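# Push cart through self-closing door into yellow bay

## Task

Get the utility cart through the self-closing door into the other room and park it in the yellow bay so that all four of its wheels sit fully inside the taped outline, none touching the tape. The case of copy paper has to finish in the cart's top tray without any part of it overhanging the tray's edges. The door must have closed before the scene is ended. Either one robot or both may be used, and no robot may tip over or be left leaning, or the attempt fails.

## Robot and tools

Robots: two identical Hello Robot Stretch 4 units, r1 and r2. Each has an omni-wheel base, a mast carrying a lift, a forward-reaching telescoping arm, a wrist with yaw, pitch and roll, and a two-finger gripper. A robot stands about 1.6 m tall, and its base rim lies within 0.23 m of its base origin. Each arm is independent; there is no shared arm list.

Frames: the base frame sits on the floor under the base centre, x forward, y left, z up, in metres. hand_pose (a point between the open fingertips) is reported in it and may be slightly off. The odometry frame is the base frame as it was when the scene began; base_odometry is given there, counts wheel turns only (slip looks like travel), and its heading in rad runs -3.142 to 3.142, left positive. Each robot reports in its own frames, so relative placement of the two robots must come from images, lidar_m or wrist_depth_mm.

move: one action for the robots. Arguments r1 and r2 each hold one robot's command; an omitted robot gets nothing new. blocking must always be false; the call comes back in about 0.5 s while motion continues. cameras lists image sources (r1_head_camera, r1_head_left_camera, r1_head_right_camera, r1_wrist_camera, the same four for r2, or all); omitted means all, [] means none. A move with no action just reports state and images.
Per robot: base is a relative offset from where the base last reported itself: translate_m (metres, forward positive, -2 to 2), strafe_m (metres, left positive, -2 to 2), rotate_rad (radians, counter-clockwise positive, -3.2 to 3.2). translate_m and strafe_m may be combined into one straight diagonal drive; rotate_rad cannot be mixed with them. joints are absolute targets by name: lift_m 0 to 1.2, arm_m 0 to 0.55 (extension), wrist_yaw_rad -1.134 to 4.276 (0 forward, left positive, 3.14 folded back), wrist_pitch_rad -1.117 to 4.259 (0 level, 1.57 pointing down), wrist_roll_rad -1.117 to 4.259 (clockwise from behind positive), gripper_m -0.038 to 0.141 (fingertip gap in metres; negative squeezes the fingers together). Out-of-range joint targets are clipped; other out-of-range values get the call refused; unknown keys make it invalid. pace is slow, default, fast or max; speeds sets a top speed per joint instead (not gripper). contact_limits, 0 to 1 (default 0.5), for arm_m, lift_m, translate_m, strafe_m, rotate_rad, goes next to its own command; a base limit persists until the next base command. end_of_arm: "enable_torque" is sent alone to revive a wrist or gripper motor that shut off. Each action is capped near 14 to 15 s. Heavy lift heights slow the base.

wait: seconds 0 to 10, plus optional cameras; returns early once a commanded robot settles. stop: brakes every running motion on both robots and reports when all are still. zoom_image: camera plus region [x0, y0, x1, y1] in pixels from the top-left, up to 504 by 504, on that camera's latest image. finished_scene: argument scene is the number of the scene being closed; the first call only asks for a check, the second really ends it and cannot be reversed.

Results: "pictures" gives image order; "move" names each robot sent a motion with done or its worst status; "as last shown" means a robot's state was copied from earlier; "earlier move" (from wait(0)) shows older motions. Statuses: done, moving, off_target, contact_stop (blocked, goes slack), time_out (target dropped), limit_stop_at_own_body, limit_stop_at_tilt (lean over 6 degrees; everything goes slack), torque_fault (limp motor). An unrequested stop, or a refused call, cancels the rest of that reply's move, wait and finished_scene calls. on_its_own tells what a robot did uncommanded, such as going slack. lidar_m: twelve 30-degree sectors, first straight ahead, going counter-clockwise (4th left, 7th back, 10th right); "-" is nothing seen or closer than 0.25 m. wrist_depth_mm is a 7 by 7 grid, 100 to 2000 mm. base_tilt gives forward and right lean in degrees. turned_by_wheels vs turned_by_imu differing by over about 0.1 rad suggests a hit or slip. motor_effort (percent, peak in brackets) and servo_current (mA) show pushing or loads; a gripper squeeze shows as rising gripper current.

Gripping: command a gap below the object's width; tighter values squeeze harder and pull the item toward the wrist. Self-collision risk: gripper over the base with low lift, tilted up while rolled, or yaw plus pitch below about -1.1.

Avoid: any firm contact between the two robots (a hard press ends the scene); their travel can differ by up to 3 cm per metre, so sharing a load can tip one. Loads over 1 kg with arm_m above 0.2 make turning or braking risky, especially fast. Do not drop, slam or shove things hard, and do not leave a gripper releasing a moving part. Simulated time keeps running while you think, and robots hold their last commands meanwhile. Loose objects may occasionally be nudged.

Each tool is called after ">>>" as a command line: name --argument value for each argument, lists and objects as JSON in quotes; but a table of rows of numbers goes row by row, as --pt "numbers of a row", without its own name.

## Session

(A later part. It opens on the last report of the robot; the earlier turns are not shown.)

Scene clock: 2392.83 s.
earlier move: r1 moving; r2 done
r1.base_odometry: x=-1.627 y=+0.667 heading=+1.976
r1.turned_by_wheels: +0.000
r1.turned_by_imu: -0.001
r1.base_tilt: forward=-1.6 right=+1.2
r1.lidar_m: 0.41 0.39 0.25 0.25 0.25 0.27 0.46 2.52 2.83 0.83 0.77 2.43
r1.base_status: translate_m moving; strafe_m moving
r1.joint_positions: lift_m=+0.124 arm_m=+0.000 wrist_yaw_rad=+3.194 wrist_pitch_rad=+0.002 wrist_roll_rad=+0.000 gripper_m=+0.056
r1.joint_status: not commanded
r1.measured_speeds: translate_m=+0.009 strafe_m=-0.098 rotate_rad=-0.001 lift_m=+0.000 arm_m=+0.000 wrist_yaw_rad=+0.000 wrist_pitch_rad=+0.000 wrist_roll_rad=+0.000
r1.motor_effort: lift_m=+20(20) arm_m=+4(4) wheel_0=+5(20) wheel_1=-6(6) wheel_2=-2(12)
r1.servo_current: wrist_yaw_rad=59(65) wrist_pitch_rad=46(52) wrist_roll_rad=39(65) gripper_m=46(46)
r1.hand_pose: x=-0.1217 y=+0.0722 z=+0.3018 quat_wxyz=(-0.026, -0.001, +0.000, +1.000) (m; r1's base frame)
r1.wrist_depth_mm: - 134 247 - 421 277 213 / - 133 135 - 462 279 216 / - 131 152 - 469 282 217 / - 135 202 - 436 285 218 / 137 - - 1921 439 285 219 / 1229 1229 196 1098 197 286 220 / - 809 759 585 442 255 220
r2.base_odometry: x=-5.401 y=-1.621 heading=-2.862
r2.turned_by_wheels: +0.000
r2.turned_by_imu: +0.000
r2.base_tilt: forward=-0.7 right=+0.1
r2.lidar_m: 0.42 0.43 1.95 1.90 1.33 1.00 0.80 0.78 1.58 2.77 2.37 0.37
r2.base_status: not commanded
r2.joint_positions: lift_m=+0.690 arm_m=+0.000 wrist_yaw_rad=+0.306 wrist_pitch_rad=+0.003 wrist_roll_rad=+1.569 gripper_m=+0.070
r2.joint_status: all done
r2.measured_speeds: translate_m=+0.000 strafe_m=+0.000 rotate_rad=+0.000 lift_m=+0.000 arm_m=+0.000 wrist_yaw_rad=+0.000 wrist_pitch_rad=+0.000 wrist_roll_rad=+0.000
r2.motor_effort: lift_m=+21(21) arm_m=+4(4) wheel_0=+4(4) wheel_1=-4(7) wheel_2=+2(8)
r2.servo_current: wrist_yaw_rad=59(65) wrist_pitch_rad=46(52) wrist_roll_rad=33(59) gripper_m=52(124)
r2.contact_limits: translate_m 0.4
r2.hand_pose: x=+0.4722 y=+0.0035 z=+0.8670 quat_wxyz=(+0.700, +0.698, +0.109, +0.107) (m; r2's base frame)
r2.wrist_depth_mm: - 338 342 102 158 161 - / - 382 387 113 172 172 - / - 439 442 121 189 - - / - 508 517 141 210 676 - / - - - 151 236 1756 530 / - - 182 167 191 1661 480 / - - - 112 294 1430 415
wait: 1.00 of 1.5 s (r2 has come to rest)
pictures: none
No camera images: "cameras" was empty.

>>> move --r2 '{"base": {"translate_m": -0.11}, "pace": "slow", "contact_limits": {"translate_m": 0.2}}' --cameras '[]' --blocking false

>>> wait --seconds 2 --cameras '["r1_head_right_camera"]'

Scene clock: 2404.50 s.
earlier move: r1 done
move: r2 moving
r1.base_odometry: x=-1.498 y=+0.736 heading=+1.976
r1.turned_by_wheels: +0.000
r1.turned_by_imu: -0.001
r1.base_tilt: forward=-1.6 right=+1.3
r1.lidar_m: 0.90 0.42 0.28 0.26 0.29 0.42 0.95 2.54 2.69 0.71 0.60 2.41
r1.base_status: done
r1.joint_positions: lift_m=+0.124 arm_m=+0.000 wrist_yaw_rad=+3.194 wrist_pitch_rad=+0.002 wrist_roll_rad=+0.000 gripper_m=+0.056
r1.joint_status: not commanded
r1.measured_speeds: translate_m=+0.000 strafe_m=+0.000 rotate_rad=+0.000 lift_m=+0.000 arm_m=+0.000 wrist_yaw_rad=+0.000 wrist_pitch_rad=+0.000 wrist_roll_rad=+0.000
r1.motor_effort: lift_m=+20(20) arm_m=+4(4) wheel_0=+1(2) wheel_1=-2(2) wheel_2=-2(2)
r1.servo_current: wrist_yaw_rad=59(65) wrist_pitch_rad=39(46) wrist_roll_rad=52(59) gripper_m=39(46)
r1.hand_pose: x=-0.1217 y=+0.0722 z=+0.3018 quat_wxyz=(-0.026, -0.001, +0.000, +1.000) (m; r1's base frame)
r1.wrist_depth_mm: - 134 248 - - 477 364 / - 133 134 - - 480 368 / - 131 152 - - 488 353 / - 135 202 - - 492 353 / 138 - - - - 535 375 / 1255 1205 197 1205 195 500 377 / - 809 759 798 - - 375
r2.base_odometry: x=-5.389 y=-1.618 heading=-2.862
r2.turned_by_wheels: +0.000
r2.turned_by_imu: +0.000
r2.base_tilt: forward=-0.7 right=+0.1
r2.lidar_m: 0.44 0.46 1.95 1.90 1.33 1.01 0.66 0.62 1.52 2.77 2.39 0.38
r2.base_status: translate_m moving
r2.joint_positions: lift_m=+0.690 arm_m=+0.000 wrist_yaw_rad=+0.303 wrist_pitch_rad=+0.003 wrist_roll_rad=+1.569 gripper_m=+0.070
r2.joint_status: not commanded
r2.measured_speeds: translate_m=-0.049 strafe_m=+0.000 rotate_rad=+0.000 lift_m=+0.000 arm_m=+0.000 wrist_yaw_rad=-0.002 wrist_pitch_rad=+0.000 wrist_roll_rad=+0.000
r2.motor_effort: lift_m=+18(21) arm_m=+4(4) wheel_0=-6(8) wheel_1=-7(7) wheel_2=+8(9)
r2.servo_current: wrist_yaw_rad=46(59) wrist_pitch_rad=46(46) wrist_roll_rad=46(59) gripper_m=52(52)
r2.contact_limits: translate_m 0.2
r2.hand_pose: x=+0.4722 y=+0.0026 z=+0.8672 quat_wxyz=(+0.700, +0.698, +0.108, +0.106) (m; r2's base frame)
r2.wrist_depth_mm: - 351 359 111 167 169 - / - 389 394 125 181 182 - / - 445 449 132 200 - - / - 504 525 149 220 676 - / - - - 163 239 1661 544 / - - 191 180 192 1708 504 / - - - 112 368 1464 430
pictures: none
No camera images: "cameras" was empty.

Scene clock: 2406.37 s.
earlier move: r2 done
r1.base_odometry: x=-1.498 y=+0.736 heading=+1.976
r1.turned_by_wheels: +0.000
r1.turned_by_imu: +0.000
r1.base_tilt: forward=-1.6 right=+1.3
r1.lidar_m: 0.87 0.42 0.27 0.26 0.30 0.46 0.96 2.53 2.66 0.70 0.53 2.38
r1.base_status: done
r1.joint_positions: lift_m=+0.124 arm_m=+0.000 wrist_yaw_rad=+3.194 wrist_pitch_rad=+0.002 wrist_roll_rad=+0.000 gripper_m=+0.056
r1.joint_status: not commanded
r1.measured_speeds: translate_m=+0.000 strafe_m=+0.000 rotate_rad=+0.000 lift_m=+0.000 arm_m=+0.000 wrist_yaw_rad=+0.000 wrist_pitch_rad=+0.000 wrist_roll_rad=+0.000
r1.motor_effort: lift_m=+20(20) arm_m=+4(4) wheel_0=+2(2) wheel_1=-2(2) wheel_2=-2(2)
r1.servo_current: wrist_yaw_rad=39(65) wrist_pitch_rad=39(52) wrist_roll_rad=39(72) gripper_m=39(46)
r1.hand_pose: x=-0.1217 y=+0.0722 z=+0.3018 quat_wxyz=(-0.026, -0.001, +0.000, +1.000) (m; r1's base frame)
r1.wrist_depth_mm: - 134 247 - - 477 362 / - 133 134 - - 480 366 / - 131 152 - - 488 353 / - 135 202 - - 496 355 / 138 - - - - 535 375 / 1229 1229 197 1205 195 492 377 / - 809 768 809 - - 375
r2.base_odometry: x=-5.295 y=-1.591 heading=-2.862
r2.turned_by_wheels: +0.000
r2.turned_by_imu: +0.000
r2.base_tilt: forward=-0.7 right=+0.1
r2.lidar_m: 0.49 0.58 1.95 1.89 1.19 0.92 0.59 0.56 1.37 2.77 2.50 0.49
r2.base_status: done
r2.joint_positions: lift_m=+0.690 arm_m=+0.000 wrist_yaw_rad=+0.303 wrist_pitch_rad=+0.003 wrist_roll_rad=+1.569 gripper_m=+0.070
r2.joint_status: not commanded
r2.measured_speeds: translate_m=+0.000 strafe_m=+0.000 rotate_rad=+0.000 lift_m=+0.000 arm_m=+0.000 wrist_yaw_rad=+0.000 wrist_pitch_rad=+0.000 wrist_roll_rad=+0.000
r2.motor_effort: lift_m=+18(21) arm_m=+4(4) wheel_0=-5(8) wheel_1=-5(7) wheel_2=+6(10)
r2.servo_current: wrist_yaw_rad=52(65) wrist_pitch_rad=46(52) wrist_roll_rad=46(59) gripper_m=52(59)
r2.contact_limits: translate_m 0.2
r2.hand_pose: x=+0.4722 y=+0.0026 z=+0.8672 quat_wxyz=(+0.700, +0.698, +0.108, +0.106) (m; r2's base frame)
r2.wrist_depth_mm: - 455 455 206 254 - - / - 480 488 224 277 - - / - - 564 293 303 - - / - - 627 273 334 768 - / - - - 300 359 1808 580 / - - 190 330 190 1618 477 / - - - 112 - 1808 1281
wait: 1.87 of 2 s (r2 has come to rest)
pictures: r1_head_right_camera
Images, in order (width x height): r1_head_right_camera 420x672.

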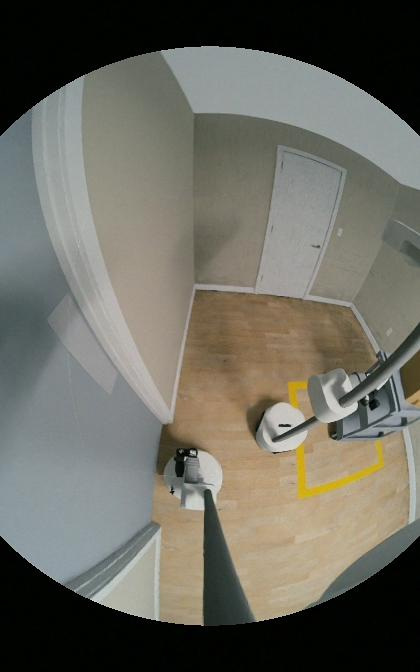

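>>> zoom_image --camera "r1_head_right_camera" --region '[20, 280, 200, 600]'

>>> zoom_image --camera "r1_head_right_camera" --region '[250, 330, 420, 510]'

Scaled by 1.575 from the camera's 420x672 image, which has a finer 600x960 frame.

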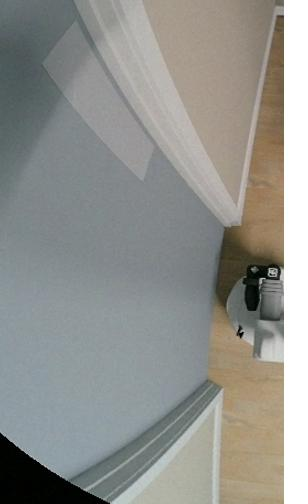

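Scaled by 2.800 from the camera's 420x672 image, which has a finer 600x960 frame.

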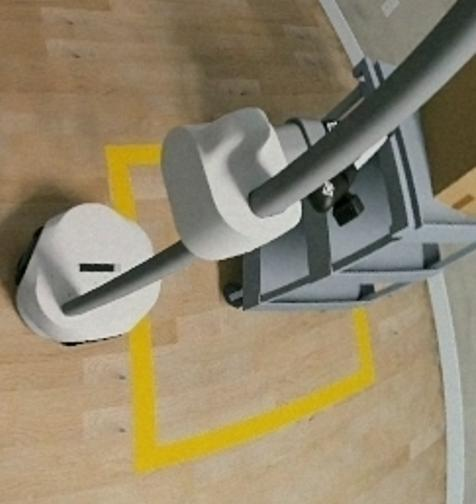

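>>> move --r2 '{"base": {"strafe_m": 0.42}, "contact_limits": {"strafe_m": 0.3}}' --cameras '[]' --blocking false

>>> wait --seconds 3 --cameras '["r2_head_camera"]'

>>> zoom_image --camera "r2_head_camera" --region '[100, 280, 420, 530]'

Scene clock: 2435.53 s.
move: r2 moving
r1.base_odometry: x=-1.498 y=+0.736 heading=+1.976
r1.turned_by_wheels: +0.000
r1.turned_by_imu: +0.000
r1.base_tilt: forward=-1.6 right=+1.3
r1.lidar_m: 0.89 0.42 0.28 0.27 0.29 0.42 0.96 2.56 2.66 1.17 0.55 0.71
r1.base_status: not commanded
r1.joint_positions: lift_m=+0.124 arm_m=+0.000 wrist_yaw_rad=+3.194 wrist_pitch_rad=+0.002 wrist_roll_rad=+0.000 gripper_m=+0.056
r1.joint_status: not commanded
r1.measured_speeds: translate_m=+0.000 strafe_m=+0.000 rotate_rad=+0.000 lift_m=+0.000 arm_m=+0.000 wrist_yaw_rad=+0.000 wrist_pitch_rad=+0.000 wrist_roll_rad=+0.000
r1.motor_effort: lift_m=+20(20) arm_m=+4(4) wheel_0=+2(2) wheel_1=-2(2) wheel_2=-2(2)
r1.servo_current: wrist_yaw_rad=52(65) wrist_pitch_rad=39(46) wrist_roll_rad=46(72) gripper_m=39(46)
r1.hand_pose: x=-0.1217 y=+0.0722 z=+0.3018 quat_wxyz=(-0.026, -0.001, +0.000, +1.000) (m; r1's base frame)
r1.wrist_depth_mm: - 134 247 - - 477 364 / - 133 134 - - 484 368 / - 131 152 - - 488 351 / - 135 202 - - 492 355 / 138 - - - - 535 377 / 1229 1205 197 1205 194 496 377 / - 809 768 798 - - 375
r2.base_odometry: x=-5.285 y=-1.626 heading=-2.862
r2.turned_by_wheels: +0.000
r2.turned_by_imu: +0.000
r2.base_tilt: forward=-0.7 right=+0.1
r2.lidar_m: 0.48 0.61 1.93 1.86 1.18 0.87 0.67 0.57 1.39 2.81 2.53 0.46
r2.base_status: strafe_m moving
r2.joint_positions: lift_m=+0.690 arm_m=+0.000 wrist_yaw_rad=+0.303 wrist_pitch_rad=+0.003 wrist_roll_rad=+1.569 gripper_m=+0.070
r2.joint_status: not commanded
r2.measured_speeds: translate_m=+0.000 strafe_m=+0.140 rotate_rad=-0.002 lift_m=+0.000 arm_m=+0.000 wrist_yaw_rad=+0.000 wrist_pitch_rad=+0.000 wrist_roll_rad=+0.000
r2.motor_effort: lift_m=+18(18) arm_m=+3(4) wheel_0=-11(12) wheel_1=+11(12) wheel_2=-1(4)
r2.servo_current: wrist_yaw_rad=52(52) wrist_pitch_rad=39(46) wrist_roll_rad=33(59) gripper_m=46(59)
r2.contact_limits: strafe_m 0.3
r2.hand_pose: x=+0.4722 y=+0.0025 z=+0.8672 quat_wxyz=(+0.700, +0.698, +0.108, +0.106) (m; r2's base frame)
r2.wrist_depth_mm: - 455 455 214 264 - - / - 488 512 276 286 - - / - - 580 301 315 - - / - - 627 283 347 750 - / - - - 310 368 1863 535 / - - 190 353 190 1499 473 / - - - 112 - 1756 1229
pictures: none
No camera images: "cameras" was empty.

Scene clock: 2437.77 s.
earlier move: r2 done
r1.base_odometry: x=-1.498 y=+0.736 heading=+1.976
r1.turned_by_wheels: +0.000
r1.turned_by_imu: +0.000
r1.base_tilt: forward=-1.6 right=+1.3
r1.lidar_m: 0.92 0.39 0.30 0.27 0.29 0.42 0.98 2.52 2.68 1.16 0.85 0.77
r1.base_status: not commanded
r1.joint_positions: lift_m=+0.124 arm_m=+0.000 wrist_yaw_rad=+3.194 wrist_pitch_rad=+0.002 wrist_roll_rad=+0.000 gripper_m=+0.056
r1.joint_status: not commanded
r1.measured_speeds: translate_m=+0.000 strafe_m=+0.000 rotate_rad=+0.000 lift_m=+0.000 arm_m=+0.000 wrist_yaw_rad=+0.000 wrist_pitch_rad=+0.000 wrist_roll_rad=+0.000
r1.motor_effort: lift_m=+20(20) arm_m=+4(4) wheel_0=+2(3) wheel_1=-2(3) wheel_2=-2(2)
r1.servo_current: wrist_yaw_rad=46(65) wrist_pitch_rad=46(52) wrist_roll_rad=59(72) gripper_m=46(52)
r1.hand_pose: x=-0.1217 y=+0.0722 z=+0.3018 quat_wxyz=(-0.026, -0.001, +0.000, +1.000) (m; r1's base frame)
r1.wrist_depth_mm: - 134 247 - - 480 364 / - 133 134 - - 480 366 / - 131 152 - - 488 351 / - 135 202 - - 496 355 / 138 - - - - 535 375 / 1229 1229 197 1205 195 492 375 / - 809 768 798 - - 377
r2.base_odometry: x=-5.180 y=-1.994 heading=-2.862
r2.turned_by_wheels: +0.000
r2.turned_by_imu: +0.001
r2.base_tilt: forward=-0.7 right=+0.0
r2.lidar_m: 1.89 2.04 1.53 1.49 1.15 0.86 0.85 0.79 0.80 3.18 0.70 0.59
r2.base_status: done
r2.joint_positions: lift_m=+0.690 arm_m=+0.000 wrist_yaw_rad=+0.303 wrist_pitch_rad=+0.003 wrist_roll_rad=+1.569 gripper_m=+0.070
r2.joint_status: not commanded
r2.measured_speeds: translate_m=+0.000 strafe_m=+0.000 rotate_rad=+0.000 lift_m=+0.000 arm_m=+0.000 wrist_yaw_rad=+0.000 wrist_pitch_rad=+0.000 wrist_roll_rad=+0.000
r2.motor_effort: lift_m=+19(19) arm_m=+3(4) wheel_0=-2(14) wheel_1=+2(12) wheel_2=-1(4)
r2.servo_current: wrist_yaw_rad=46(65) wrist_pitch_rad=46(46) wrist_roll_rad=33(59) gripper_m=46(59)
r2.contact_limits: strafe_m 0.3
r2.hand_pose: x=+0.4722 y=+0.0025 z=+0.8672 quat_wxyz=(+0.700, +0.698, +0.108, +0.106) (m; r2's base frame)
r2.wrist_depth_mm: - - - - - 1499 1205 / - - - - - 1618 1229 / - - - - - 1708 1255 / - - - - - 1661 1229 / - - - - - 1808 1229 / - - 191 - 191 1661 1281 / - - - 112 - 1863 1281
wait: 2.23 of 3 s (r2 has come to rest)
pictures: r2_head_camera
Images, in order (width x height): r2_head_camera 420x560.

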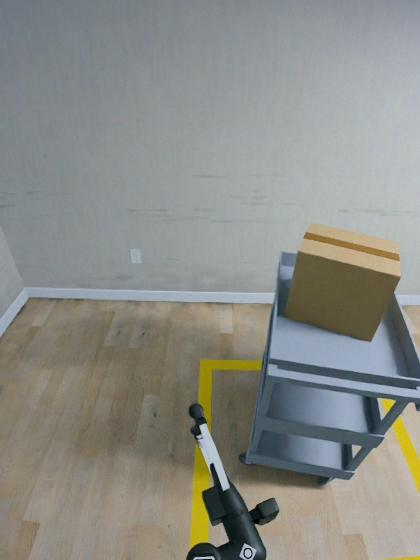

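Scaled by 1.575 from the camera's 420x560 image, which has a finer 1200x1600 frame.

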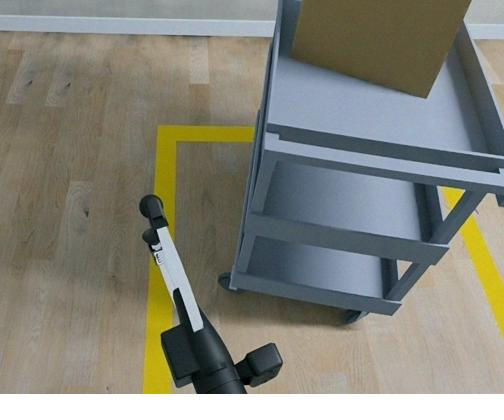

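>>> move --r2 '{"base": {"translate_m": 0.75, "strafe_m": 0.28}, "contact_limits": {"translate_m": 0.3}}' --r1 '{"base": {"strafe_m": -0.2}, "contact_limits": {"strafe_m": 0.3}}' --cameras '[]' --blocking false

>>> wait --seconds 2.5 --cameras '[]'

>>> wait --seconds 2 --cameras '["r2_head_right_camera"]'

>>> zoom_image --camera "r2_head_right_camera" --region '[60, 250, 380, 550]'

Scene clock: 2474.47 s.
move: r1 moving; r2 moving
r1.base_odometry: x=-1.464 y=+0.750 heading=+1.976
r1.turned_by_wheels: +0.000
r1.turned_by_imu: -0.001
r1.base_tilt: forward=-1.6 right=+1.3
r1.lidar_m: 1.02 0.46 0.33 0.27 0.33 0.47 1.13 2.53 2.62 1.14 0.86 0.79
r1.base_status: strafe_m moving
r1.joint_positions: lift_m=+0.124 arm_m=+0.000 wrist_yaw_rad=+3.194 wrist_pitch_rad=+0.002 wrist_roll_rad=+0.000 gripper_m=+0.056
r1.joint_status: not commanded
r1.measured_speeds: translate_m=+0.000 strafe_m=-0.141 rotate_rad=+0.001 lift_m=+0.000 arm_m=+0.000 wrist_yaw_rad=+0.000 wrist_pitch_rad=+0.000 wrist_roll_rad=+0.000
r1.motor_effort: lift_m=+20(20) arm_m=+4(4) wheel_0=+11(11) wheel_1=-10(11) wheel_2=+0(2)
r1.servo_current: wrist_yaw_rad=59(59) wrist_pitch_rad=46(52) wrist_roll_rad=52(65) gripper_m=52(52)
r1.contact_limits: strafe_m 0.3
r1.hand_pose: x=-0.1217 y=+0.0722 z=+0.3018 quat_wxyz=(-0.026, -0.001, +0.000, +1.000) (m; r1's base frame)
r1.wrist_depth_mm: - 134 - - - 539 410 / - 134 135 - - 549 415 / - 130 157 - - 549 399 / - 135 214 - - 517 404 / 137 - - - - 580 404 / 1255 1229 197 1205 195 521 427 / - 809 759 798 798 - 427
r2.base_odometry: x=-5.206 y=-2.014 heading=-2.862
r2.turned_by_wheels: +0.000
r2.turned_by_imu: +0.001
r2.base_tilt: forward=-0.6 right=+0.1
r2.lidar_m: 1.87 2.00 1.53 1.48 1.21 0.91 0.86 0.83 0.81 3.18 0.66 0.57
r2.base_status: translate_m moving; strafe_m moving
r2.joint_positions: lift_m=+0.690 arm_m=+0.000 wrist_yaw_rad=+0.303 wrist_pitch_rad=+0.003 wrist_roll_rad=+1.569 gripper_m=+0.070
r2.joint_status: not commanded
r2.measured_speeds: translate_m=+0.122 strafe_m=+0.044 rotate_rad=+0.003 lift_m=+0.000 arm_m=+0.000 wrist_yaw_rad=+0.000 wrist_pitch_rad=+0.000 wrist_roll_rad=+0.000
r2.motor_effort: lift_m=+18(18) arm_m=+4(4) wheel_0=+4(9) wheel_1=+9(10) wheel_2=-12(12)
r2.servo_current: wrist_yaw_rad=52(59) wrist_pitch_rad=46(46) wrist_roll_rad=46(52) gripper_m=52(52)
r2.contact_limits: translate_m 0.3
r2.hand_pose: x=+0.4722 y=+0.0025 z=+0.8672 quat_wxyz=(+0.700, +0.698, +0.108, +0.106) (m; r2's base frame)
r2.wrist_depth_mm: - - - - - 1499 1182 / - - - - - 1537 1205 / - - - - - 1708 1229 / - - - - - 1708 1229 / - - - - - 1863 1229 / - - 190 - 190 1708 1205 / - - - 112 - 1756 1205
pictures: none
No camera images: "cameras" was empty.

Scene clock: 2475.90 s.
earlier move: r1 done; r2 moving
r1.base_odometry: x=-1.314 y=+0.815 heading=+1.976
r1.turned_by_wheels: +0.000
r1.turned_by_imu: -0.001
r1.base_tilt: forward=-1.6 right=+1.3
r1.lidar_m: 1.62 0.58 0.47 0.47 0.49 0.62 1.73 2.51 2.47 0.95 1.01 1.03
r1.base_status: done
r1.joint_positions: lift_m=+0.124 arm_m=+0.000 wrist_yaw_rad=+3.194 wrist_pitch_rad=+0.002 wrist_roll_rad=+0.000 gripper_m=+0.056
r1.joint_status: not commanded
r1.measured_speeds: translate_m=+0.000 strafe_m=+0.000 rotate_rad=+0.000 lift_m=+0.000 arm_m=+0.000 wrist_yaw_rad=+0.000 wrist_pitch_rad=+0.000 wrist_roll_rad=+0.000
r1.motor_effort: lift_m=+20(20) arm_m=+4(4) wheel_0=+0(11) wheel_1=+0(11) wheel_2=+0(2)
r1.servo_current: wrist_yaw_rad=33(65) wrist_pitch_rad=39(52) wrist_roll_rad=39(72) gripper_m=33(52)
r1.contact_limits: strafe_m 0.3
r1.hand_pose: x=-0.1217 y=+0.0722 z=+0.3018 quat_wxyz=(-0.026, -0.001, +0.000, +1.000) (m; r1's base frame)
r1.wrist_depth_mm: - 134 247 - - - - / - 133 134 - - - 580 / - 130 151 - - - 585 / - 135 201 - - - 580 / 138 - - - - - 585 / 1229 1229 197 1205 195 - 585 / - 809 759 798 788 - -
r2.base_odometry: x=-5.511 y=-2.240 heading=-2.862
r2.turned_by_wheels: +0.000
r2.turned_by_imu: +0.001
r2.base_tilt: forward=-0.7 right=+0.1
r2.lidar_m: 1.53 1.63 1.33 1.31 1.43 1.25 1.20 1.04 1.02 0.56 0.38 0.53
r2.base_status: translate_m moving; strafe_m moving
r2.joint_positions: lift_m=+0.690 arm_m=+0.000 wrist_yaw_rad=+0.303 wrist_pitch_rad=+0.003 wrist_roll_rad=+1.569 gripper_m=+0.070
r2.joint_status: not commanded
r2.measured_speeds: translate_m=+0.280 strafe_m=+0.106 rotate_rad=+0.006 lift_m=+0.000 arm_m=+0.000 wrist_yaw_rad=+0.000 wrist_pitch_rad=+0.000 wrist_roll_rad=+0.000
r2.motor_effort: lift_m=+18(18) arm_m=+4(4) wheel_0=+4(10) wheel_1=+6(12) wheel_2=-8(13)
r2.servo_current: wrist_yaw_rad=46(59) wrist_pitch_rad=46(52) wrist_roll_rad=59(59) gripper_m=46(59)
r2.contact_limits: translate_m 0.3
r2.hand_pose: x=+0.4722 y=+0.0025 z=+0.8672 quat_wxyz=(+0.700, +0.698, +0.108, +0.106) (m; r2's base frame)
r2.wrist_depth_mm: - - - - - - 1160 / - - - - - - 1229 / - - - - - 1336 1229 / - - - - - 1430 1229 / - - - - - 1537 1255 / - - 191 - 187 1576 1182 / - 127 - 112 - - 1229
wait: 1.43 of 2.5 s (r1 has come to rest)
pictures: none
No camera images: "cameras" was empty.

Scene clock: 2477.90 s.
earlier move: r2 moving
r1.base_odometry: x=-1.314 y=+0.815 heading=+1.976
r1.turned_by_wheels: +0.000
r1.turned_by_imu: +0.000
r1.base_tilt: forward=-1.5 right=+1.3
r1.lidar_m: 1.59 0.57 0.50 0.46 0.49 0.64 1.73 2.52 2.45 0.94 1.01 1.39
r1.base_status: done
r1.joint_positions: lift_m=+0.124 arm_m=+0.000 wrist_yaw_rad=+3.194 wrist_pitch_rad=+0.002 wrist_roll_rad=+0.000 gripper_m=+0.056
r1.joint_status: not commanded
r1.measured_speeds: translate_m=+0.000 strafe_m=+0.000 rotate_rad=+0.000 lift_m=+0.000 arm_m=+0.000 wrist_yaw_rad=+0.000 wrist_pitch_rad=+0.000 wrist_roll_rad=+0.000
r1.motor_effort: lift_m=+20(20) arm_m=+4(4) wheel_0=+0(11) wheel_1=+0(11) wheel_2=+0(2)
r1.servo_current: wrist_yaw_rad=59(65) wrist_pitch_rad=39(52) wrist_roll_rad=39(72) gripper_m=46(52)
r1.contact_limits: strafe_m 0.3
r1.hand_pose: x=-0.1217 y=+0.0722 z=+0.3018 quat_wxyz=(-0.026, -0.001, +0.000, +1.000) (m; r1's base frame)
r1.wrist_depth_mm: - 134 246 - - - - / - 133 134 - - - 585 / - 130 151 - - - 585 / - 135 201 - - - 585 / 137 - - - - - 585 / 1229 1229 196 1182 194 - 585 / - 820 759 809 798 - -
r2.base_odometry: x=-5.823 y=-2.471 heading=-2.862
r2.turned_by_wheels: +0.000
r2.turned_by_imu: +0.001
r2.base_tilt: forward=-0.7 right=+0.0
r2.lidar_m: 1.15 1.24 1.22 1.12 1.23 1.61 1.54 1.40 0.45 0.43 0.56 1.22
r2.base_status: translate_m moving; strafe_m moving
r2.joint_positions: lift_m=+0.690 arm_m=+0.000 wrist_yaw_rad=+0.303 wrist_pitch_rad=+0.003 wrist_roll_rad=+1.569 gripper_m=+0.070
r2.joint_status: not commanded
r2.measured_speeds: translate_m=+0.000 strafe_m=+0.000 rotate_rad=+0.000 lift_m=+0.000 arm_m=+0.000 wrist_yaw_rad=+0.000 wrist_pitch_rad=+0.000 wrist_roll_rad=+0.000
r2.motor_effort: lift_m=+18(18) arm_m=+4(4) wheel_0=+2(10) wheel_1=+1(12) wheel_2=-3(13)
r2.servo_current: wrist_yaw_rad=52(59) wrist_pitch_rad=46(52) wrist_roll_rad=46(59) gripper_m=46(59)
r2.contact_limits: translate_m 0.3
r2.hand_pose: x=+0.4722 y=+0.0025 z=+0.8672 quat_wxyz=(+0.700, +0.698, +0.108, +0.106) (m; r2's base frame)
r2.wrist_depth_mm: - - - - - - - / - - - - - - - / - - - - - - - / - - - - - - 1042 / - - - - - - 1098 / - - 190 - 186 - 1182 / - 127 - 112 - - 1229
wait: 2.00 s; no rest
pictures: r2_head_right_camera
Images, in order (width x height): r2_head_right_camera 420x672.

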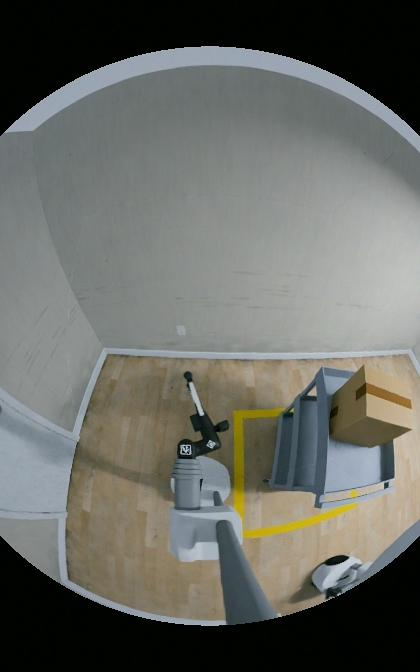

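Scaled by 1.575 from the camera's 420x672 image, which has a finer 600x960 frame.

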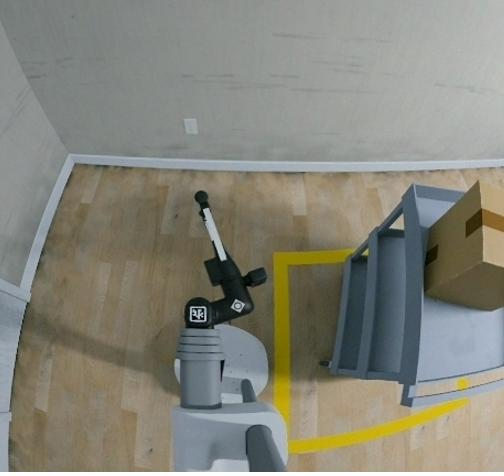

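>>> zoom_image --camera "r2_head_right_camera" --region '[230, 370, 330, 500]'

Scaled by 3.877 from the camera's 420x672 image, which has a finer 600x960 frame.

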